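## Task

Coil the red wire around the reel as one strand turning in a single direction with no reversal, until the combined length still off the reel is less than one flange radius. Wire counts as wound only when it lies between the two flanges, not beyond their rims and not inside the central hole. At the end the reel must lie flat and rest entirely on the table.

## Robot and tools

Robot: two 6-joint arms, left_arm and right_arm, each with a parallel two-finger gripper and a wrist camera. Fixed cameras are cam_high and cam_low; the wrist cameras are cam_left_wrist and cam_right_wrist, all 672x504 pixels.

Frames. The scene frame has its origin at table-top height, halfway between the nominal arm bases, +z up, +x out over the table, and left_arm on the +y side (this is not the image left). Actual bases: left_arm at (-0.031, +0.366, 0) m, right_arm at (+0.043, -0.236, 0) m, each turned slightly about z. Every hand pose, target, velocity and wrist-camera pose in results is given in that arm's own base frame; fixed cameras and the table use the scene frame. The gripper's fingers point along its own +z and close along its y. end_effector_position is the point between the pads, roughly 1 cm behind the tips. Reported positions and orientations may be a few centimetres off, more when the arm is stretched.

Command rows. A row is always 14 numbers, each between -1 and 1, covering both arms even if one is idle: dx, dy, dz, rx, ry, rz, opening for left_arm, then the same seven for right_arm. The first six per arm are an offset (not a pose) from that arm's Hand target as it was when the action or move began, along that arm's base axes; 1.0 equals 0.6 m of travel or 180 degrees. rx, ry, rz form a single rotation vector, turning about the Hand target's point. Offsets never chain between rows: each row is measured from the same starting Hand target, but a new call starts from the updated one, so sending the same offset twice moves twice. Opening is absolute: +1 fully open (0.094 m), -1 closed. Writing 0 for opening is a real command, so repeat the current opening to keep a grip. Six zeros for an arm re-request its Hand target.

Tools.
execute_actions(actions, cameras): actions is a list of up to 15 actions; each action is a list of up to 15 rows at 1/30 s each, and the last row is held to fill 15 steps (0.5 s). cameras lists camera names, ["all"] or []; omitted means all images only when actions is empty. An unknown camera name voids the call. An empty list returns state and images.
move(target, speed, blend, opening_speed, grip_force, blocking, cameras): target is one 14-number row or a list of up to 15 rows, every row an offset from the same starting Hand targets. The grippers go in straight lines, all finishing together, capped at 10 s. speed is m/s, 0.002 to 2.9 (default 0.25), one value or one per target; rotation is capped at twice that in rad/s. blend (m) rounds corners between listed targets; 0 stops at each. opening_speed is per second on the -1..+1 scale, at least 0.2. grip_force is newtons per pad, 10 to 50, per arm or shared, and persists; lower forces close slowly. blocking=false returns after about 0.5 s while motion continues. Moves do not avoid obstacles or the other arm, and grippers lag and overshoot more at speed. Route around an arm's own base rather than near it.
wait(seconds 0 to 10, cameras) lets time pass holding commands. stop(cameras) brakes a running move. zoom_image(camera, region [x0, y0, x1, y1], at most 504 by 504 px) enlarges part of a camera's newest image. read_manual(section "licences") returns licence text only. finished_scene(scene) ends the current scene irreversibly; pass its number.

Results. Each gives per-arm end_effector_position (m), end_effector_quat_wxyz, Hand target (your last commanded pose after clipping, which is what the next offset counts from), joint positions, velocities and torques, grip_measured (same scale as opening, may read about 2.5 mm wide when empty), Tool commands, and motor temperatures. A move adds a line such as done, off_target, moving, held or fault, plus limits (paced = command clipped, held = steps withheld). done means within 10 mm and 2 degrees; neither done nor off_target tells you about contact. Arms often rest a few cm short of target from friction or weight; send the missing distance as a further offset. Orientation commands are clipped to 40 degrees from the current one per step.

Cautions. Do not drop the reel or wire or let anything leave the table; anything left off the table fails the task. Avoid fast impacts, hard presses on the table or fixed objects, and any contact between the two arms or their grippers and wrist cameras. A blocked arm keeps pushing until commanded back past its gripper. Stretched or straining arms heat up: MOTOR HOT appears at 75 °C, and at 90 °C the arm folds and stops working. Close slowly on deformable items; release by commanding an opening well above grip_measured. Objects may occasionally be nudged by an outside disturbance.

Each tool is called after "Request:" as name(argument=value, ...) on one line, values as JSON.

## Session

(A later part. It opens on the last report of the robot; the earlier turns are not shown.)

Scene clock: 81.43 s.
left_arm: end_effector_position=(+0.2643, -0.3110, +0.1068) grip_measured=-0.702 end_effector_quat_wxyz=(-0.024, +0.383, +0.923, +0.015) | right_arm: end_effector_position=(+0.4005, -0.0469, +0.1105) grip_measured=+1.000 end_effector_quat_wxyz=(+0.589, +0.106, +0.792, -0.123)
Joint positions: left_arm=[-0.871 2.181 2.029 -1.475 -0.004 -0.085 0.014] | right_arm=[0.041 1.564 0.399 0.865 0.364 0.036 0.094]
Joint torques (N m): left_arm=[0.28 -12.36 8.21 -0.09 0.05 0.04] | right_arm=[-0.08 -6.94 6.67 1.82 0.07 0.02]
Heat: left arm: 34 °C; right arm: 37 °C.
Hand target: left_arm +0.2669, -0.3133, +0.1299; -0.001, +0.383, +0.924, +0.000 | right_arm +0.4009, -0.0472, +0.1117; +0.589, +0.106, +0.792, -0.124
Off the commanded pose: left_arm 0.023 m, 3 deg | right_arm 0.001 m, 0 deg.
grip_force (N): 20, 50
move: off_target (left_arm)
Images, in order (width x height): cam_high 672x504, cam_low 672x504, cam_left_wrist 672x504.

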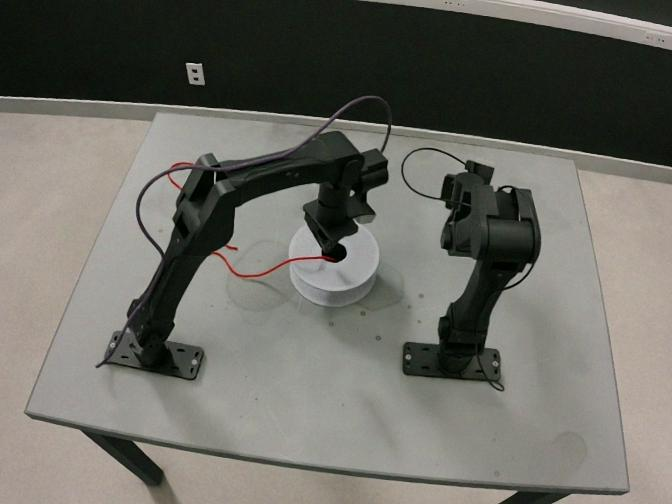

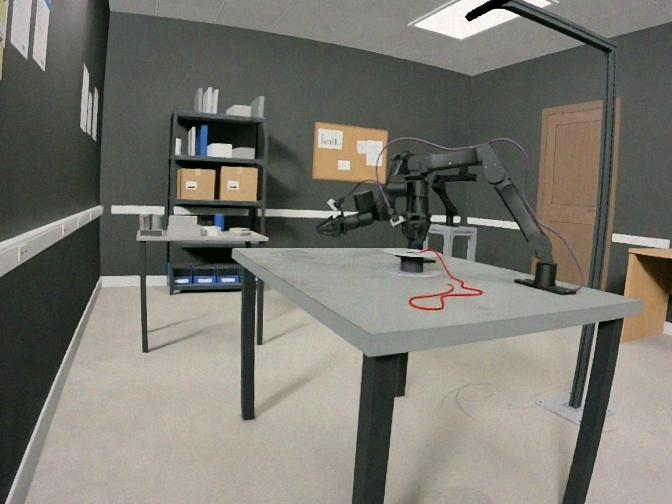

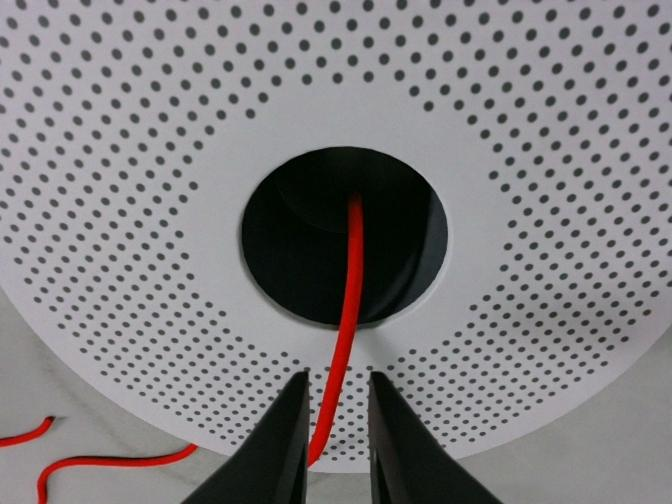

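Request:
move(target=[[0,0.05,0.15,0,0,0,-0.7,0,0,0.1,0,0,0,0],[-0.028,0.272,0.15,0,0,0,-0.7,0,0,0.15,0,0,0,-0.4],[-0.028,0.272,0.15,0,0,0,-0.7,-0.3237,0.4953,0.15,-0.071,0.421,0.276,-0.4]], cameras=["all"], speed=0.25, blend=[0.03,0,0])

Scene clock: 91.73 s.
left_arm: end_effector_position=(+0.2534, -0.1516, +0.2153) grip_measured=-0.702 end_effector_quat_wxyz=(+0.047, +0.379, +0.924, -0.006) | right_arm: end_effector_position=(+0.2081, +0.2466, +0.2002) grip_measured=-0.398 end_effector_quat_wxyz=(+0.026, -0.360, +0.932, +0.007)
Joint positions: left_arm=[-0.544 1.621 1.713 -1.568 -0.003 0.235 0.014] | right_arm=[0.873 1.754 1.805 -1.569 0.012 0.135 0.028]
Joint torques (N m): left_arm=[0.06 -6.56 5.03 0.27 0.03 0.08] | right_arm=[0.24 -7.9 9.06 0.17 -0.15 -0.11]
Heat: left arm: 34 °C; right arm: 37 °C.
Hand target: left_arm +0.2501, -0.1501, +0.2199; -0.001, +0.383, +0.924, +0.000 | right_arm +0.2066, +0.2501, +0.2018; +0.000, -0.366, +0.931, +0.001
Off the commanded pose: left_arm 0.006 m, 6 deg | right_arm 0.004 m, 3 deg.
joint sent to its limit (left arm) — joint 4 (wrist pitch), lower limit. The joint targets are off in orientation, not in position.
joint sent to its limit (right arm) — joint 4 (wrist pitch), lower limit. The joint targets are off in orientation, not in position.
grip_force (N): 20, 50
move: off_target (left_arm, right_arm); target 2's new opening was sent with right_arm's hand 0.013 m and 1 deg from that target

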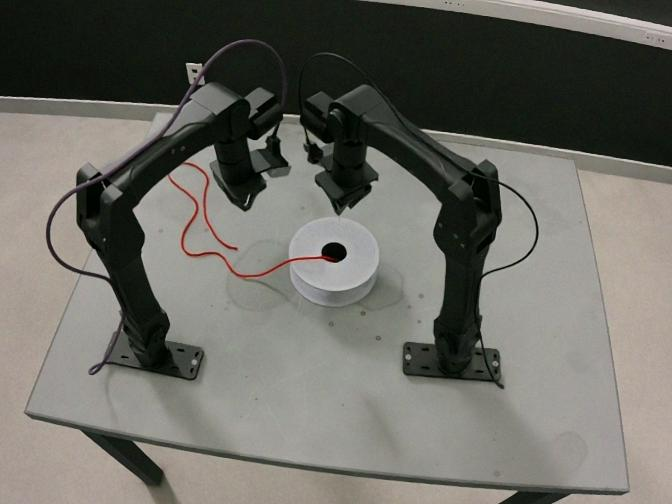

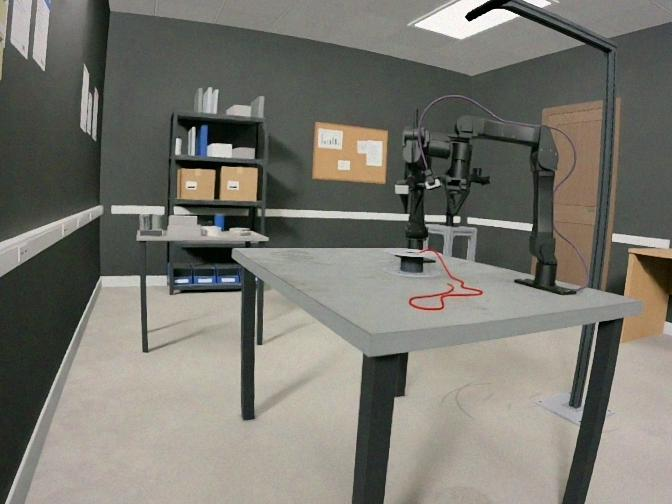

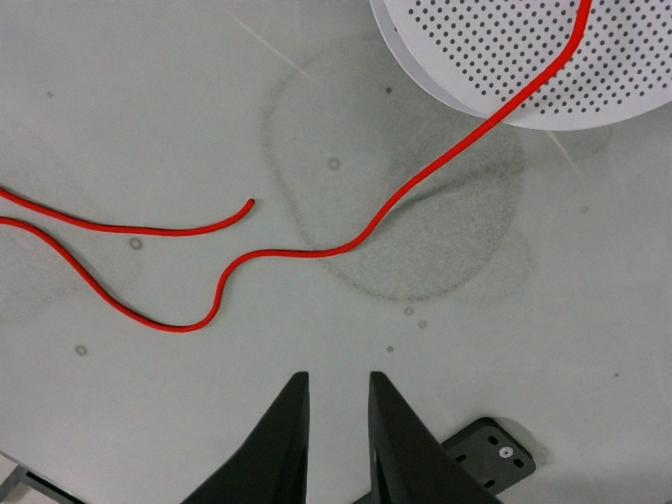

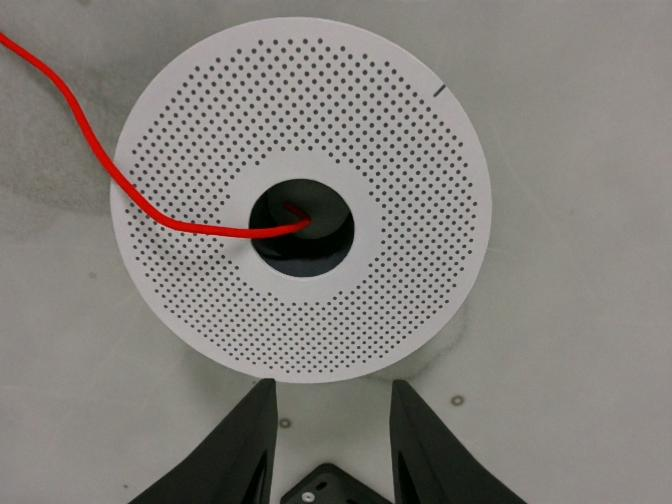

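Request:
move(target=[-0.042,-0.0415,-0.25,0,0,-0.222,-0.3,0,0,0,0,0,0,-0.4], cameras=["cam_left_wrist"], speed=0.15)

Scene clock: 99.63 s.
left_arm: end_effector_position=(+0.2244, -0.1714, +0.0727) grip_measured=-0.302 end_effector_quat_wxyz=(-0.004, +0.669, +0.743, +0.001) | right_arm: end_effector_position=(+0.2077, +0.2461, +0.2002) grip_measured=-0.398 end_effector_quat_wxyz=(+0.024, -0.360, +0.932, +0.007)
Joint positions: left_arm=[-0.658 1.644 1.169 -1.104 -0.003 0.808 0.033] | right_arm=[0.873 1.754 1.805 -1.572 0.011 0.135 0.028]
Joint torques (N m): left_arm=[-0.64 -4.9 5.18 0.26 0.02 0.11] | right_arm=[0.28 -7.91 9.06 0.18 -0.15 -0.1]
Heat: left arm: 34 °C; right arm: 36 °C.
Hand target: left_arm +0.2248, -0.1749, +0.0699; -0.001, +0.676, +0.737, +0.000 | right_arm +0.2066, +0.2500, +0.2018; +0.000, -0.366, +0.931, +0.001
Off the commanded pose: left_arm 0.005 m, 1 deg | right_arm 0.004 m, 3 deg.
joint sent to its limit (right arm) — joint 4 (wrist pitch), lower limit. The joint targets are off in orientation, not in position.
grip_force (N): 20, 50
move: off_target (right_arm)
Images, in order (width x height): cam_left_wrist 672x504.

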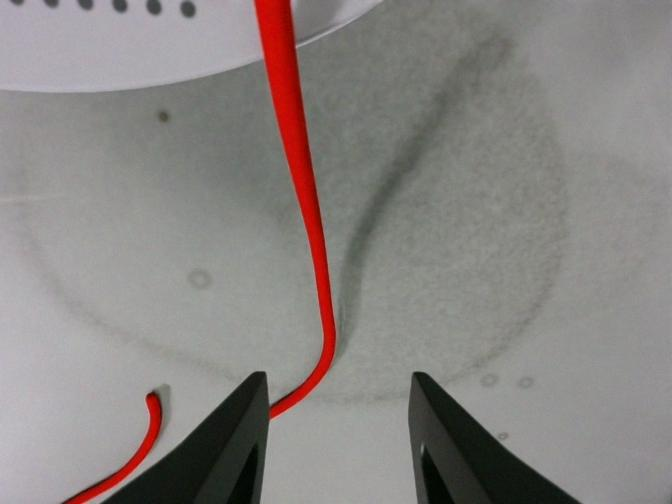

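Request:
move(target=[[0.0,0.012,-0.086,0,0,0,-0.3,0,0,0,0,0,0,-0.4],[0.0,0.012,-0.086,0,0,0,-1,0,0,0,0,0,0,-0.4]], cameras=["cam_left_wrist"], speed=0.1)

Scene clock: 106.03 s.
left_arm: end_effector_position=(+0.2216, -0.1673, +0.0212) grip_measured=-0.931 end_effector_quat_wxyz=(-0.006, +0.676, +0.737, +0.001) | right_arm: end_effector_position=(+0.2074, +0.2458, +0.2002) grip_measured=-0.398 end_effector_quat_wxyz=(+0.024, -0.360, +0.932, +0.007)
Joint positions: left_arm=[-0.653 1.697 1.01 -0.896 -0.004 0.832 0.003] | right_arm=[0.873 1.754 1.805 -1.574 0.011 0.135 0.028]
Joint torques (N m): left_arm=[0.68 -4.9 4.85 0.32 0.03 0.07] | right_arm=[0.25 -7.98 9.03 0.22 -0.16 -0.09]
Heat: left arm: 33 °C; right arm: 35 °C.
Hand target: left_arm +0.2248, -0.1678, +0.0182; -0.001, +0.676, +0.737, +0.000 | right_arm +0.2067, +0.2501, +0.2018; +0.000, -0.366, +0.930, +0.001
Off the commanded pose: left_arm 0.004 m, 1 deg | right_arm 0.005 m, 3 deg.
joint sent to its limit (right arm) — joint 4 (wrist pitch), lower limit. The joint targets are off in orientation, not in position.
grip_force (N): 20, 50
move: off_target (right_arm)
Images, in order (width x height): cam_left_wrist 672x504.

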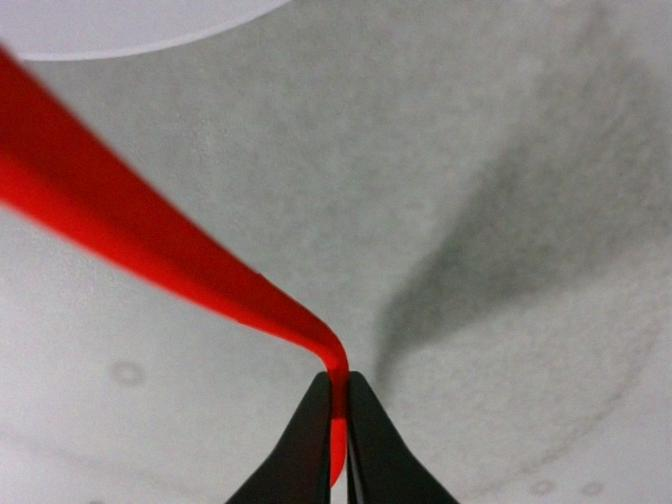

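Request:
wait(seconds=0.1, cameras=["all"])

Request:
zoom_image(camera="cam_low", region=[370, 200, 500, 300])

Scene clock: 106.73 s.
left_arm: end_effector_position=(+0.2216, -0.1673, +0.0212) grip_measured=-0.933 end_effector_quat_wxyz=(-0.006, +0.676, +0.737, +0.001) | right_arm: end_effector_position=(+0.2074, +0.2458, +0.2002) grip_measured=-0.398 end_effector_quat_wxyz=(+0.024, -0.360, +0.932, +0.007)
Joint positions: left_arm=[-0.653 1.697 1.01 -0.896 -0.004 0.832 0.003] | right_arm=[0.873 1.754 1.805 -1.574 0.011 0.135 0.028]
Joint torques (N m): left_arm=[0.68 -4.9 4.83 0.32 0.03 0.07] | right_arm=[0.31 -7.97 9.06 0.19 -0.15 -0.08]
Heat: left arm: 33 °C; right arm: 35 °C.
Hand target: left_arm +0.2248, -0.1678, +0.0182; -0.001, +0.676, +0.737, +0.000 | right_arm +0.2067, +0.2501, +0.2018; +0.000, -0.366, +0.930, +0.001
Tool commands: left_gripper/opening=-1.0 right_gripper/opening=-0.4
Off the commanded pose: left_arm 0.004 m, 1 deg | right_arm 0.005 m, 3 deg.
grip_force (N): 20, 50
wait: 0.10 s; at rest from the start

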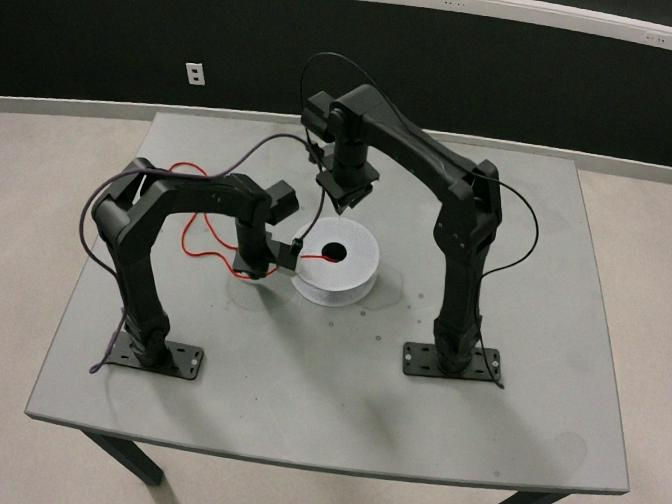

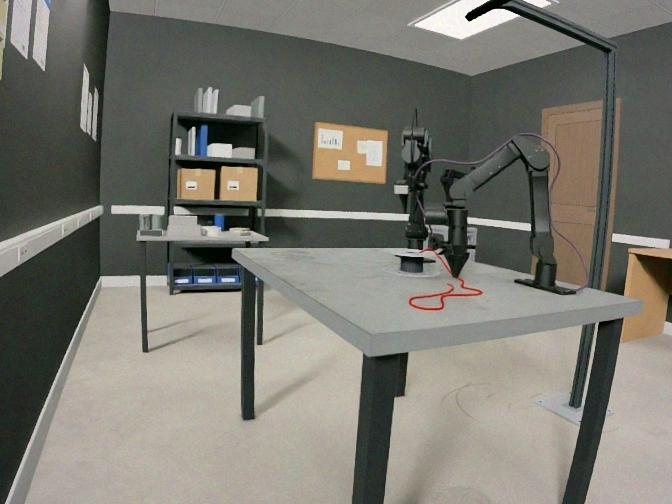

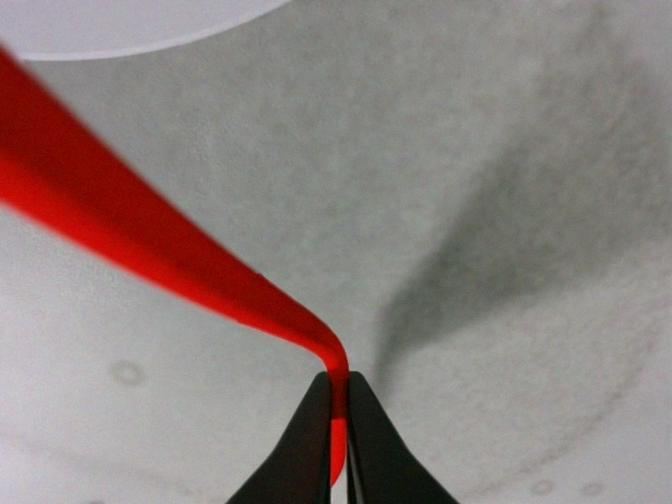

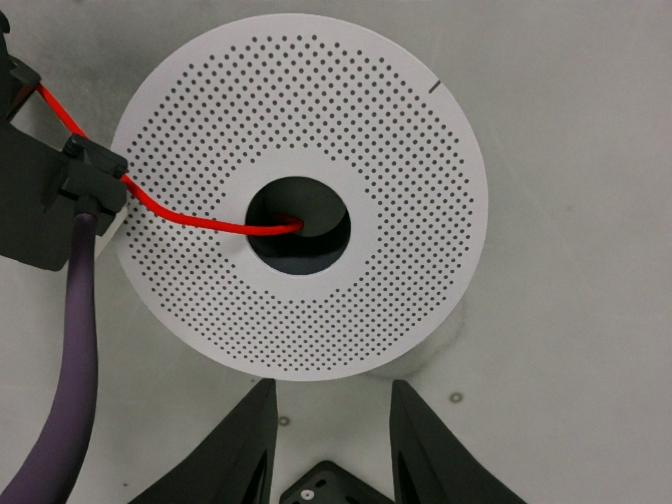

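Scaled by 3.877 from the camera's 672x504 image, which has a finer 960x720 frame.

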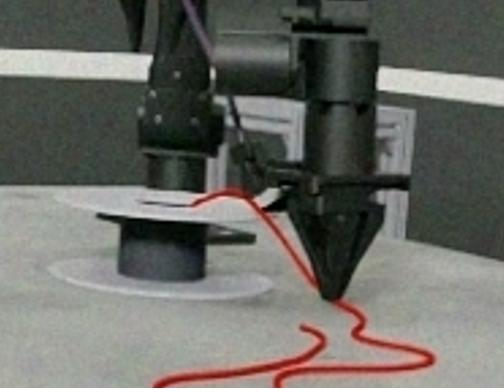

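Request:
move(target=[-0.01,0.06,0,0,0,0,-1,0,0,0,0,0,0,-0.4], cameras=["cam_right_wrist","cam_high"], speed=0.06)

Request:
zoom_image(camera="cam_right_wrist", region=[180, 140, 420, 300])

Scene clock: 109.77 s.
left_arm: end_effector_position=(+0.2202, -0.1374, +0.0149) grip_measured=-0.933 end_effector_quat_wxyz=(-0.001, +0.675, +0.737, -0.005) | right_arm: end_effector_position=(+0.2074, +0.2458, +0.2002) grip_measured=-0.398 end_effector_quat_wxyz=(+0.024, -0.360, +0.932, +0.007)
Joint positions: left_arm=[-0.555 1.636 0.915 -0.854 0.009 0.927 0.003] | right_arm=[0.873 1.754 1.805 -1.574 0.011 0.135 0.028]
Joint torques (N m): left_arm=[0.73 -6.56 4.25 0.01 -0.11 0.1] | right_arm=[0.24 -7.95 9.11 0.19 -0.14 -0.11]
Heat: left arm: 33 °C; right arm: 35 °C.
Hand target: left_arm +0.2187, -0.1318, +0.0182; -0.001, +0.676, +0.737, +0.000 | right_arm +0.2067, +0.2501, +0.2018; +0.000, -0.366, +0.930, +0.001
Off the commanded pose: left_arm 0.007 m, 1 deg | right_arm 0.005 m, 3 deg.
joint sent to its limit (right arm) — joint 4 (wrist pitch), lower limit. The joint targets are off in orientation, not in position.
grip_force (N): 20, 50
move: off_target (right_arm)
Images, in order (width x height): cam_high 672x504, cam_right_wrist 672x504.

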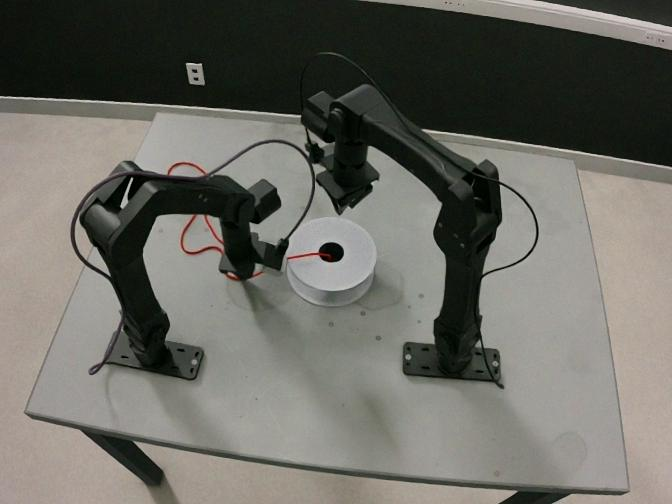

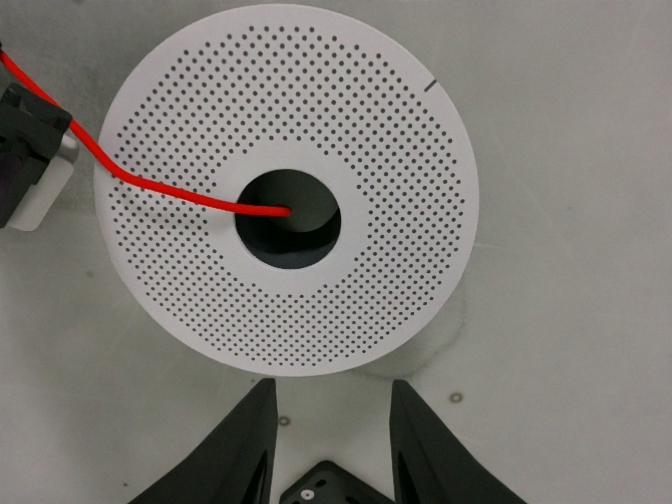

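Scaled by 2.100 from the camera's 672x504 image, which has a finer 960x720 frame.

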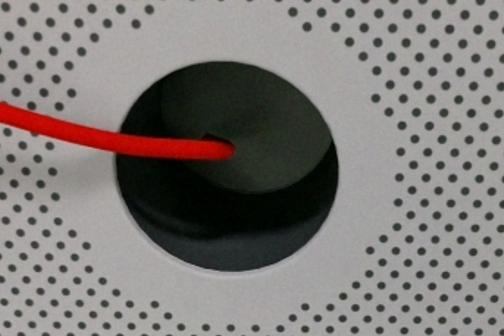

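Request:
move(target=[[0,0,0,0,0,0,-0.6,0,0,0,0,0,0,-0.617],[0,0,0,0,0,0,-0.6,0,0,0,0,0,0,-0.617],[0.0,0.0,0.05,0,0,0,-0.6,0,0,0,0,0,0,-0.617],[0.08,0.18,0.1,0,0,0,-0.6,0,0,0,0,0,0,-0.617],[0.08,0.18,0.1,0,0,0,-0.6,-0.023,0.038,-0.145,0,0,0,-0.617]], cameras=["all"], speed=0.12, opening_speed=0.6)

Request:
zoom_image(camera="cam_right_wrist", region=[180, 200, 500, 440])

Scene clock: 123.07 s.
left_arm: end_effector_position=(+0.2636, -0.0231, +0.0745) grip_measured=-0.602 end_effector_quat_wxyz=(-0.002, +0.674, +0.739, +0.003) | right_arm: end_effector_position=(+0.1954, +0.2698, +0.1210) grip_measured=-0.615 end_effector_quat_wxyz=(+0.006, -0.368, +0.930, -0.002)
Joint positions: left_arm=[-0.097 1.568 1.097 -1.1 -0.008 1.381 0.019] | right_arm=[0.946 1.796 1.539 -1.305 0.01 0.193 0.018]
Joint torques (N m): left_arm=[0.31 -4.01 8.09 -0.04 0.07 0.09] | right_arm=[0.46 -8.96 6.34 0.37 -0.14 0.12]
Heat: left arm: 33 °C; right arm: 34 °C.
Hand target: left_arm +0.2669, -0.0239, +0.0783; -0.001, +0.676, +0.737, +0.000 | right_arm +0.1929, +0.2728, +0.1147; +0.000, -0.366, +0.930, +0.000
Off the commanded pose: left_arm 0.005 m, 1 deg | right_arm 0.007 m, 1 deg.
grip_force (N): 20, 50
move: done

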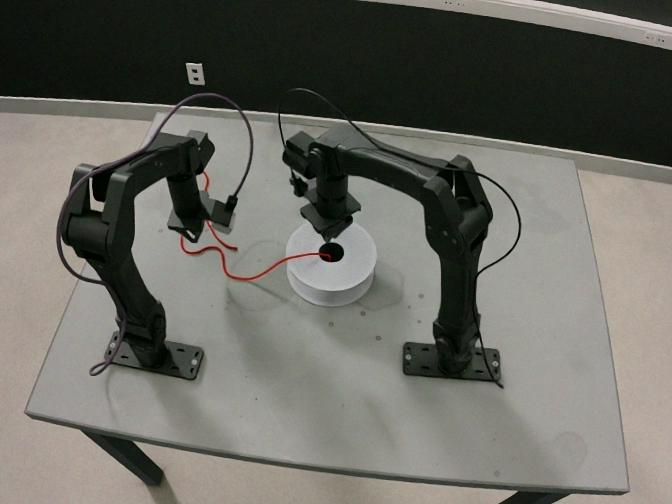

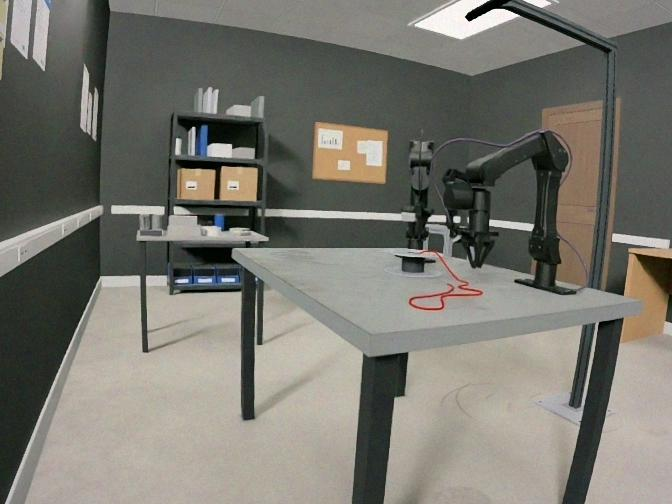

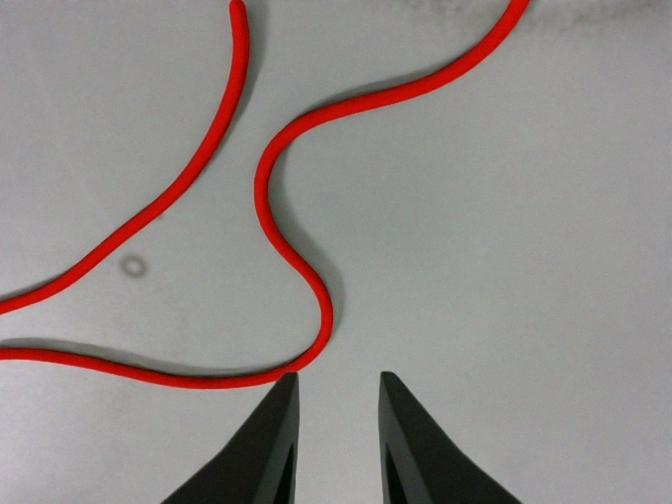

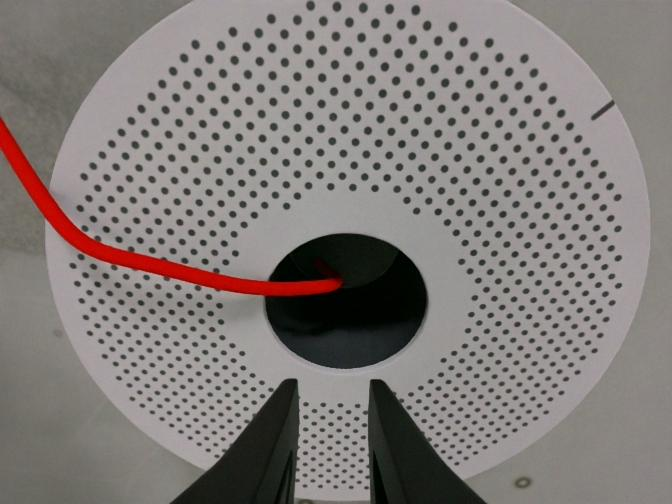

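Scaled by 1.575 from the camera's 672x504 image, which has a finer 960x720 frame.

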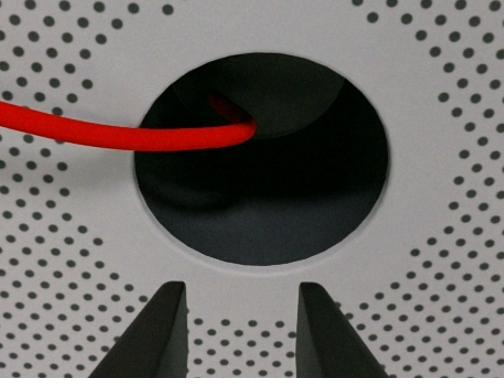

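Request:
move(target=[0,0,0,0,0,0,-0.6,0,0,-0.05,0,0,0,-0.617], cameras=["cam_low","cam_right_wrist"], speed=0.06)

Request:
zoom_image(camera="cam_low", region=[370, 220, 450, 280])

Scene clock: 127.37 s.
left_arm: end_effector_position=(+0.2636, -0.0231, +0.0745) grip_measured=-0.602 end_effector_quat_wxyz=(-0.002, +0.674, +0.739, +0.003) | right_arm: end_effector_position=(+0.1961, +0.2708, +0.0931) grip_measured=-0.615 end_effector_quat_wxyz=(+0.009, -0.368, +0.930, +0.000)
Joint positions: left_arm=[-0.097 1.568 1.097 -1.1 -0.008 1.381 0.019] | right_arm=[0.946 1.802 1.435 -1.189 0.01 0.193 0.018]
Joint torques (N m): left_arm=[0.31 -4.01 8.08 -0.04 0.07 0.09] | right_arm=[0.42 -8.57 6.13 0.4 -0.12 0.08]
Heat: left arm: 34 °C; right arm: 34 °C.
Hand target: left_arm +0.2669, -0.0239, +0.0783; -0.001, +0.676, +0.737, +0.000 | right_arm +0.1928, +0.2728, +0.0847; +0.000, -0.366, +0.930, +0.000
Off the commanded pose: left_arm 0.005 m, 1 deg | right_arm 0.009 m, 1 deg.
grip_force (N): 20, 50
move: done
Images, in order (width x height): cam_low 672x504, cam_right_wrist 672x504.

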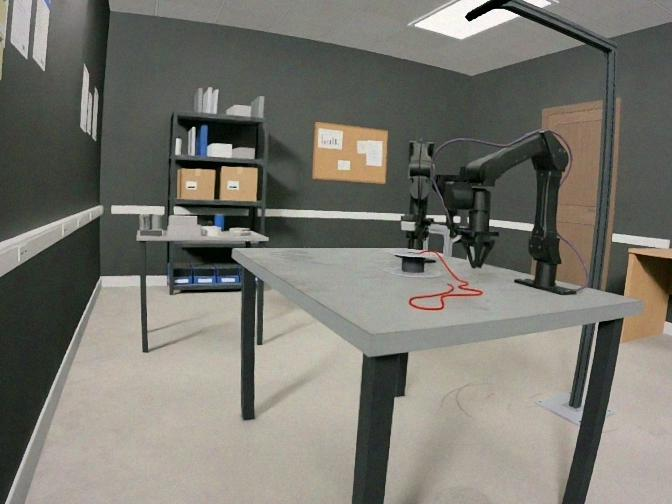

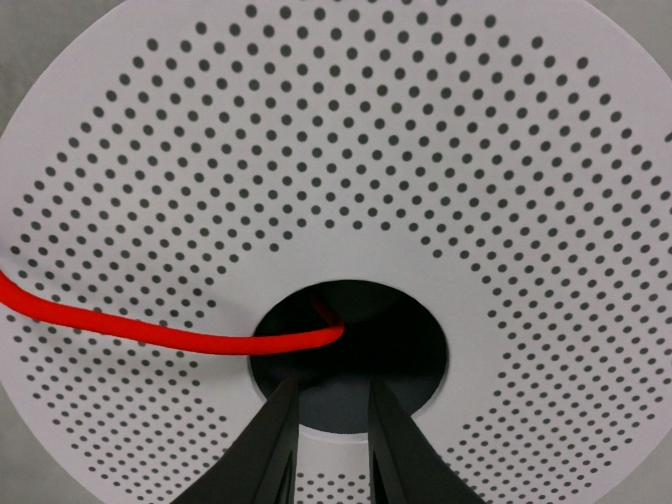

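Scaled by 6.300 from the camera's 672x504 image, which has a finer 960x720 frame.

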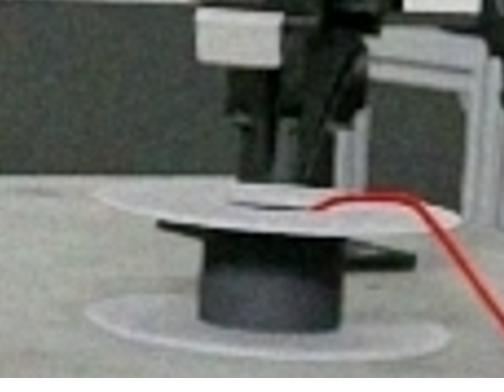

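Request:
move(target=[0,0,0,0,0,0,-0.6,0.002,-0.002,-0.03,0,0,0,-0.617], cameras=["cam_low","cam_right_wrist","cam_high"], speed=0.04)

Request:
zoom_image(camera="cam_low", region=[370, 220, 450, 280])

Scene clock: 130.27 s.
left_arm: end_effector_position=(+0.2636, -0.0231, +0.0745) grip_measured=-0.602 end_effector_quat_wxyz=(-0.002, +0.674, +0.739, +0.003) | right_arm: end_effector_position=(+0.1960, +0.2707, +0.0753) grip_measured=-0.615 end_effector_quat_wxyz=(+0.008, -0.368, +0.930, +0.000)
Joint positions: left_arm=[-0.097 1.568 1.097 -1.1 -0.008 1.381 0.019] | right_arm=[0.946 1.814 1.378 -1.121 0.01 0.193 0.018]
Joint torques (N m): left_arm=[0.29 -4 8.09 -0.04 0.07 0.08] | right_arm=[0.06 -8.57 6.05 0.37 -0.13 0.04]
Heat: left arm: 34 °C; right arm: 34 °C.
Hand target: left_arm +0.2669, -0.0239, +0.0783; -0.001, +0.676, +0.737, +0.000 | right_arm +0.1941, +0.2717, +0.0668; +0.000, -0.366, +0.930, +0.000
Off the commanded pose: left_arm 0.005 m, 1 deg | right_arm 0.009 m, 1 deg.
grip_force (N): 20, 50
move: done
Images, in order (width x height): cam_high 672x504, cam_low 672x504, cam_right_wrist 672x504.

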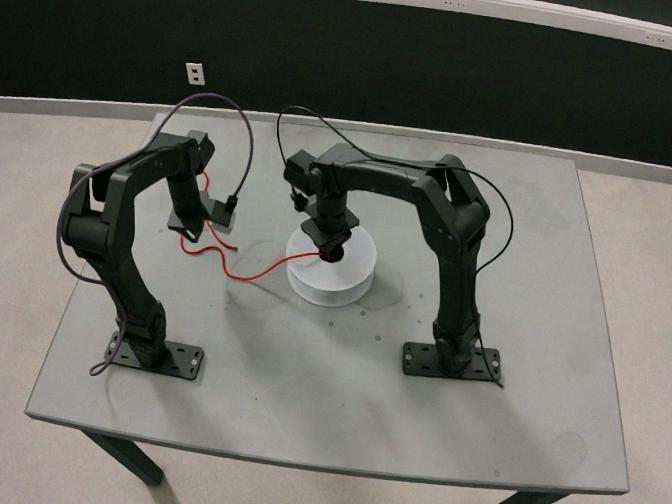

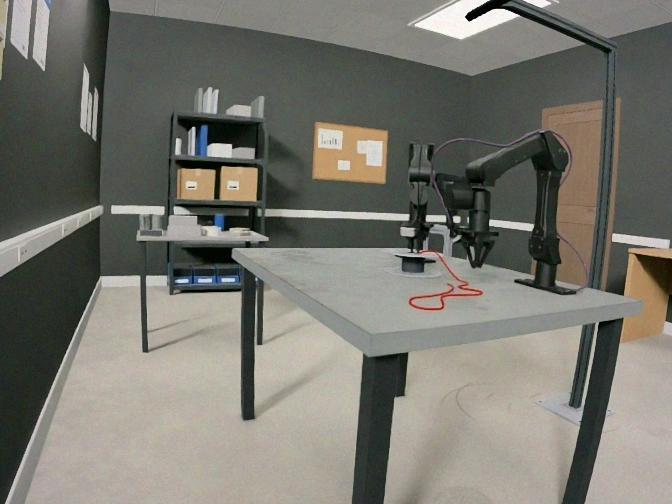

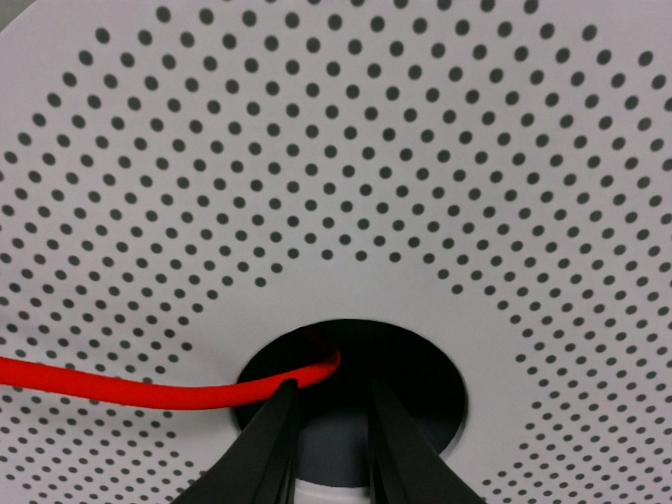

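Scaled by 6.300 from the camera's 672x504 image, which has a finer 960x720 frame.

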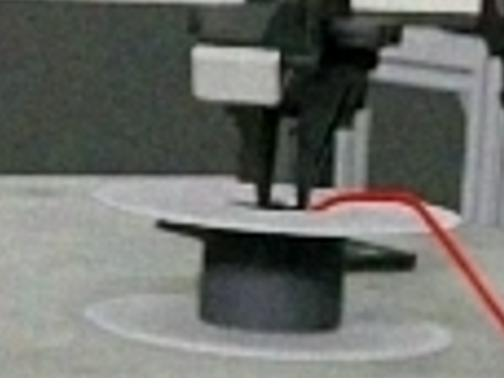

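Request:
zoom_image(camera="cam_right_wrist", region=[220, 310, 400, 445])

Scaled by 2.800 from the camera's 672x504 image, which has a finer 960x720 frame.

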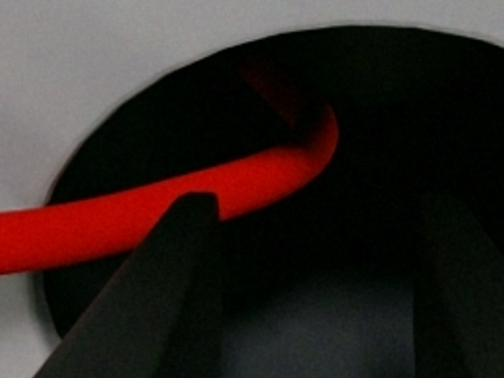

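Request:
move(target=[0,0,0,0,0,0,-0.6,0.005,0.005,-0.025,0,0,0,-0.617], cameras=["cam_low","cam_right_wrist","cam_high"], speed=0.04)

Request:
zoom_image(camera="cam_right_wrist", region=[200, 330, 480, 504])

Request:
zoom_image(camera="cam_low", region=[370, 220, 450, 280])

Scene clock: 133.77 s.
left_arm: end_effector_position=(+0.2636, -0.0231, +0.0745) grip_measured=-0.602 end_effector_quat_wxyz=(-0.002, +0.674, +0.739, +0.003) | right_arm: end_effector_position=(+0.1987, +0.2745, +0.0616) grip_measured=-0.615 end_effector_quat_wxyz=(+0.009, -0.368, +0.930, +0.000)
Joint positions: left_arm=[-0.097 1.568 1.097 -1.1 -0.008 1.381 0.019] | right_arm=[0.946 1.84 1.356 -1.07 0.01 0.193 0.018]
Joint torques (N m): left_arm=[0.31 -4 8.09 -0.04 0.07 0.09] | right_arm=[-0.21 -8.57 5.89 0.43 -0.13 0.02]
Heat: left arm: 34 °C; right arm: 34 °C.
Hand target: left_arm +0.2669, -0.0239, +0.0783; -0.001, +0.676, +0.737, +0.000 | right_arm +0.1971, +0.2746, +0.0518; +0.000, -0.366, +0.930, +0.000
Off the commanded pose: left_arm 0.005 m, 1 deg | right_arm 0.010 m, 1 deg.
grip_force (N): 20, 50
move: done
Images, in order (width x height): cam_high 672x504, cam_low 672x504, cam_right_wrist 672x504.

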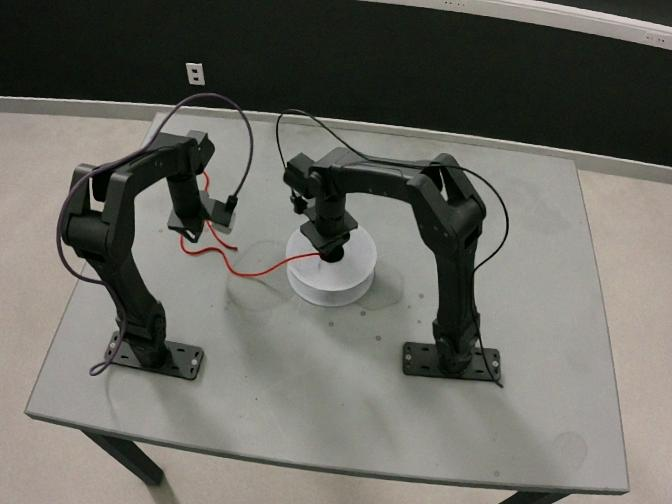

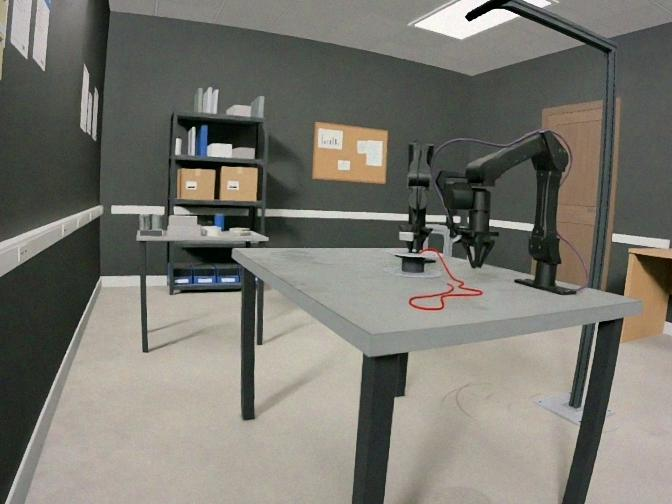

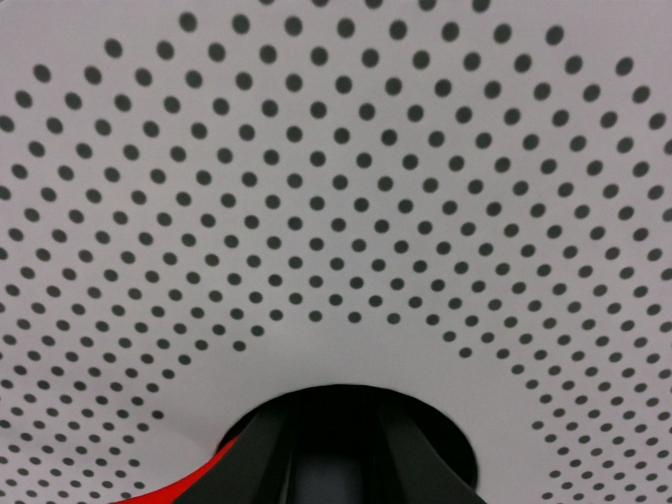

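Scaled by 1.800 from the camera's 672x504 image, which has a finer 960x720 frame.

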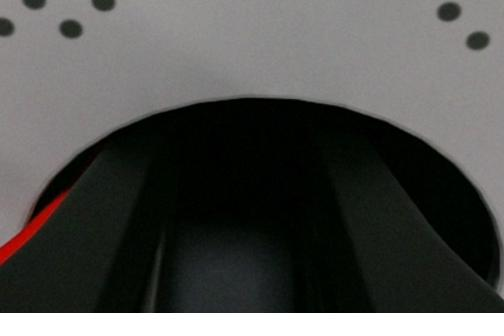

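Scaled by 6.300 from the camera's 672x504 image, which has a finer 960x720 frame.

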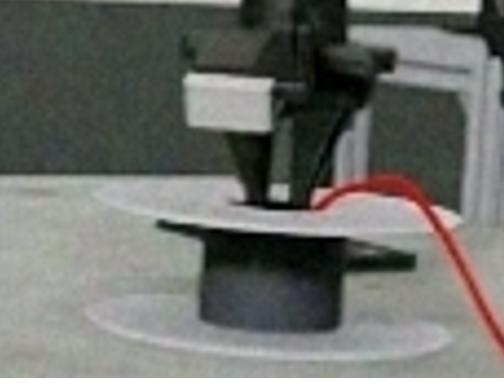

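Request:
move(target=[[0,0,0,0,0,0,-0.6,-0.004,-0.006,-0.008,0,0,0,-0.617],[0,0,0,0,0,0,-0.6,-0.004,-0.006,-0.008,0,0,0,-0.2]], cameras=["cam_low","cam_right_wrist","cam_high"], speed=0.04, grip_force=[20,25], opening_speed=0.25)

Request:
zoom_image(camera="cam_right_wrist", region=[200, 330, 480, 504])

Request:
zoom_image(camera="cam_low", region=[370, 220, 450, 280])

Scene clock: 138.03 s.
left_arm: end_effector_position=(+0.2636, -0.0231, +0.0745) grip_measured=-0.602 end_effector_quat_wxyz=(-0.002, +0.674, +0.739, +0.003) | right_arm: end_effector_position=(+0.1968, +0.2713, +0.0557) grip_measured=-0.250 end_effector_quat_wxyz=(+0.009, -0.367, +0.930, -0.001)
Joint positions: left_arm=[-0.097 1.568 1.097 -1.1 -0.008 1.381 0.019] | right_arm=[0.946 1.834 1.324 -1.047 0.011 0.195 0.035]
Joint torques (N m): left_arm=[0.29 -3.99 8.1 -0.04 0.07 0.09] | right_arm=[-0.24 -8.83 5.85 0.43 -0.16 -0.01]
Heat: left arm: 34 °C; right arm: 34 °C.
Hand target: left_arm +0.2669, -0.0239, +0.0783; -0.001, +0.676, +0.737, +0.000 | right_arm +0.1947, +0.2711, +0.0469; +0.000, -0.366, +0.930, +0.000
Off the commanded pose: left_arm 0.005 m, 1 deg | right_arm 0.009 m, 1 deg.
grip_force (N): 20, 25
move: done
Images, in order (width x height): cam_high 672x504, cam_low 672x504, cam_right_wrist 672x504.

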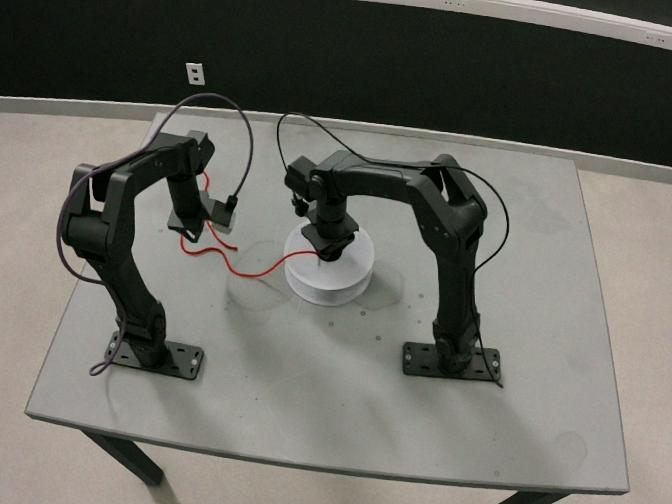

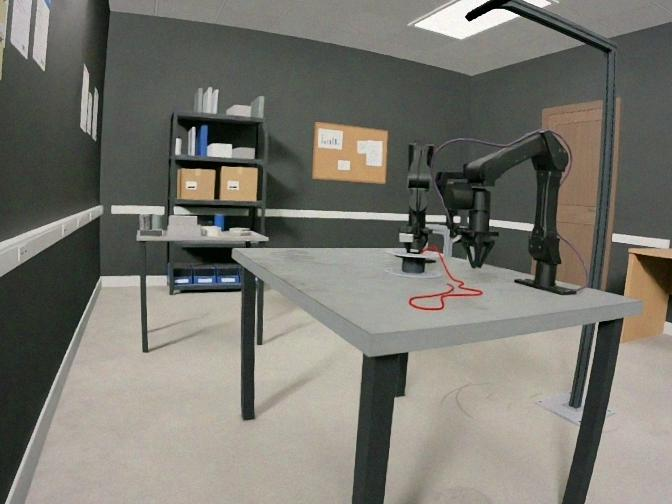

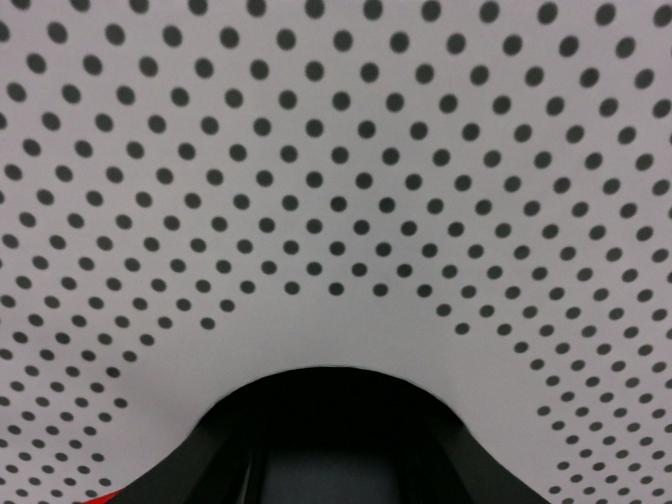

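Scaled by 1.800 from the camera's 672x504 image, which has a finer 960x720 frame.

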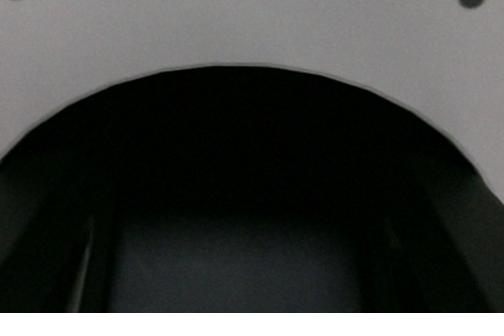

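Scaled by 6.300 from the camera's 672x504 image, which has a finer 960x720 frame.

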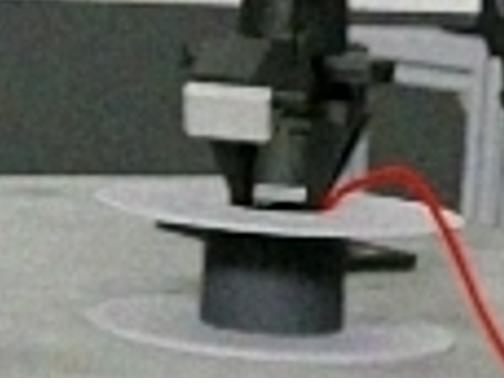

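Request:
move(target=[-0.08,-0.185,-0.01,0,0,0,-0.2,0,0,0,0,0,0,-0.2], cameras=["cam_left_wrist"], speed=0.15)

Scene clock: 141.43 s.
left_arm: end_effector_position=(+0.2181, -0.1322, +0.0687) grip_measured=-0.202 end_effector_quat_wxyz=(-0.012, +0.677, +0.736, +0.000) | right_arm: end_effector_position=(+0.1968, +0.2713, +0.0557) grip_measured=-0.250 end_effector_quat_wxyz=(+0.009, -0.367, +0.930, -0.001)
Joint positions: left_arm=[-0.552 1.56 1.065 -1.1 -0.005 0.935 0.037] | right_arm=[0.946 1.834 1.324 -1.047 0.011 0.195 0.035]
Joint torques (N m): left_arm=[-0.34 -5.82 5.42 0.15 0.04 -0.09] | right_arm=[-0.16 -8.87 5.75 0.43 -0.15 -0.01]
Heat: left arm: 34 °C; right arm: 34 °C.
Hand target: left_arm +0.2188, -0.1348, +0.0722; -0.001, +0.676, +0.737, +0.000 | right_arm +0.1947, +0.2711, +0.0469; +0.000, -0.366, +0.930, +0.000
Off the commanded pose: left_arm 0.005 m, 1 deg | right_arm 0.009 m, 1 deg.
grip_force (N): 20, 25
move: done
Images, in order (width x height): cam_left_wrist 672x504.

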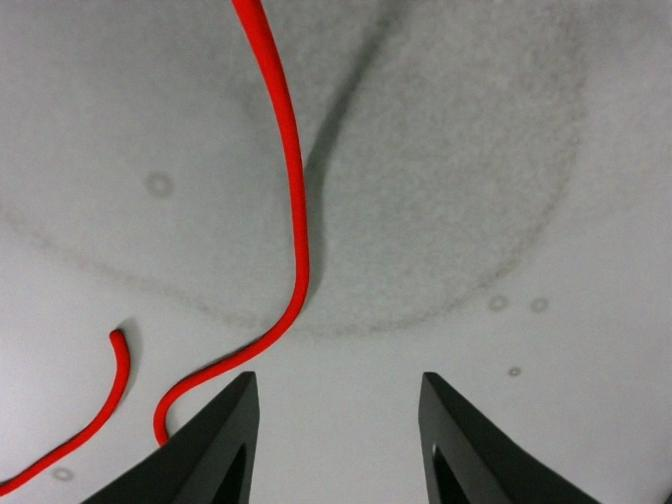

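Request:
move(target=[[0.022,-0.014,-0.08,0,0,0,-0.5,0,0,0,0,0,0,-0.2],[0.022,-0.014,-0.094,0,0,0,-0.5,0,0,0,0,0,0,-0.2]], cameras=["cam_left_wrist"], speed=0.08)

Scene clock: 144.83 s.
left_arm: end_effector_position=(+0.2237, -0.1356, +0.0378) grip_measured=-0.498 end_effector_quat_wxyz=(-0.015, +0.676, +0.736, -0.001) | right_arm: end_effector_position=(+0.1968, +0.2713, +0.0557) grip_measured=-0.250 end_effector_quat_wxyz=(+0.009, -0.367, +0.930, -0.001)
Joint positions: left_arm=[-0.552 1.629 1.007 -0.979 -0.005 0.934 0.024] | right_arm=[0.946 1.834 1.324 -1.047 0.011 0.195 0.035]
Joint torques (N m): left_arm=[0.02 -5.31 5.5 0.03 -0.01 0] | right_arm=[-0.29 -8.75 5.72 0.41 -0.15 0]
Heat: left arm: 34 °C; right arm: 34 °C.
Hand target: left_arm +0.2237, -0.1357, +0.0394; -0.013, +0.676, +0.736, +0.000 (not the last commanded pose) | right_arm +0.1947, +0.2711, +0.0469; +0.000, -0.366, +0.930, +0.000
Off the commanded pose: left_arm 0.025 m, 2 deg | right_arm 0.009 m, 1 deg.
grip_force (N): 20, 25
move: held (left_arm; a check stopped the path); path passed 0 of 2 targets; limits=held
pose unreachable (left arm): on one or more control steps of this call, first in action 0 (counted from 0), this arm could not follow its commanded pose, so it was not sent that pose on those steps. It may still have moved: this result reports where it is.
cause: moving toward the commanded pose would bring a part of the arm too close to another arm (this arm's wrist (the part past joint 4) and the right arm's wrist (the part past joint 4), along the way the arms are being sent, or toward where that arm still pushes).
Images, in order (width x height): cam_left_wrist 672x504.

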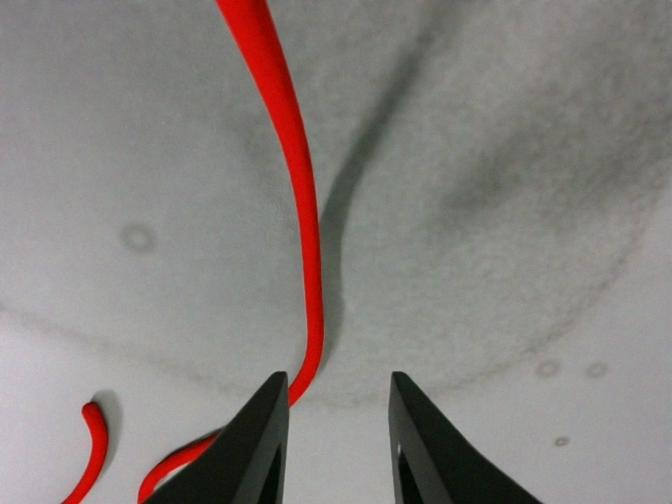

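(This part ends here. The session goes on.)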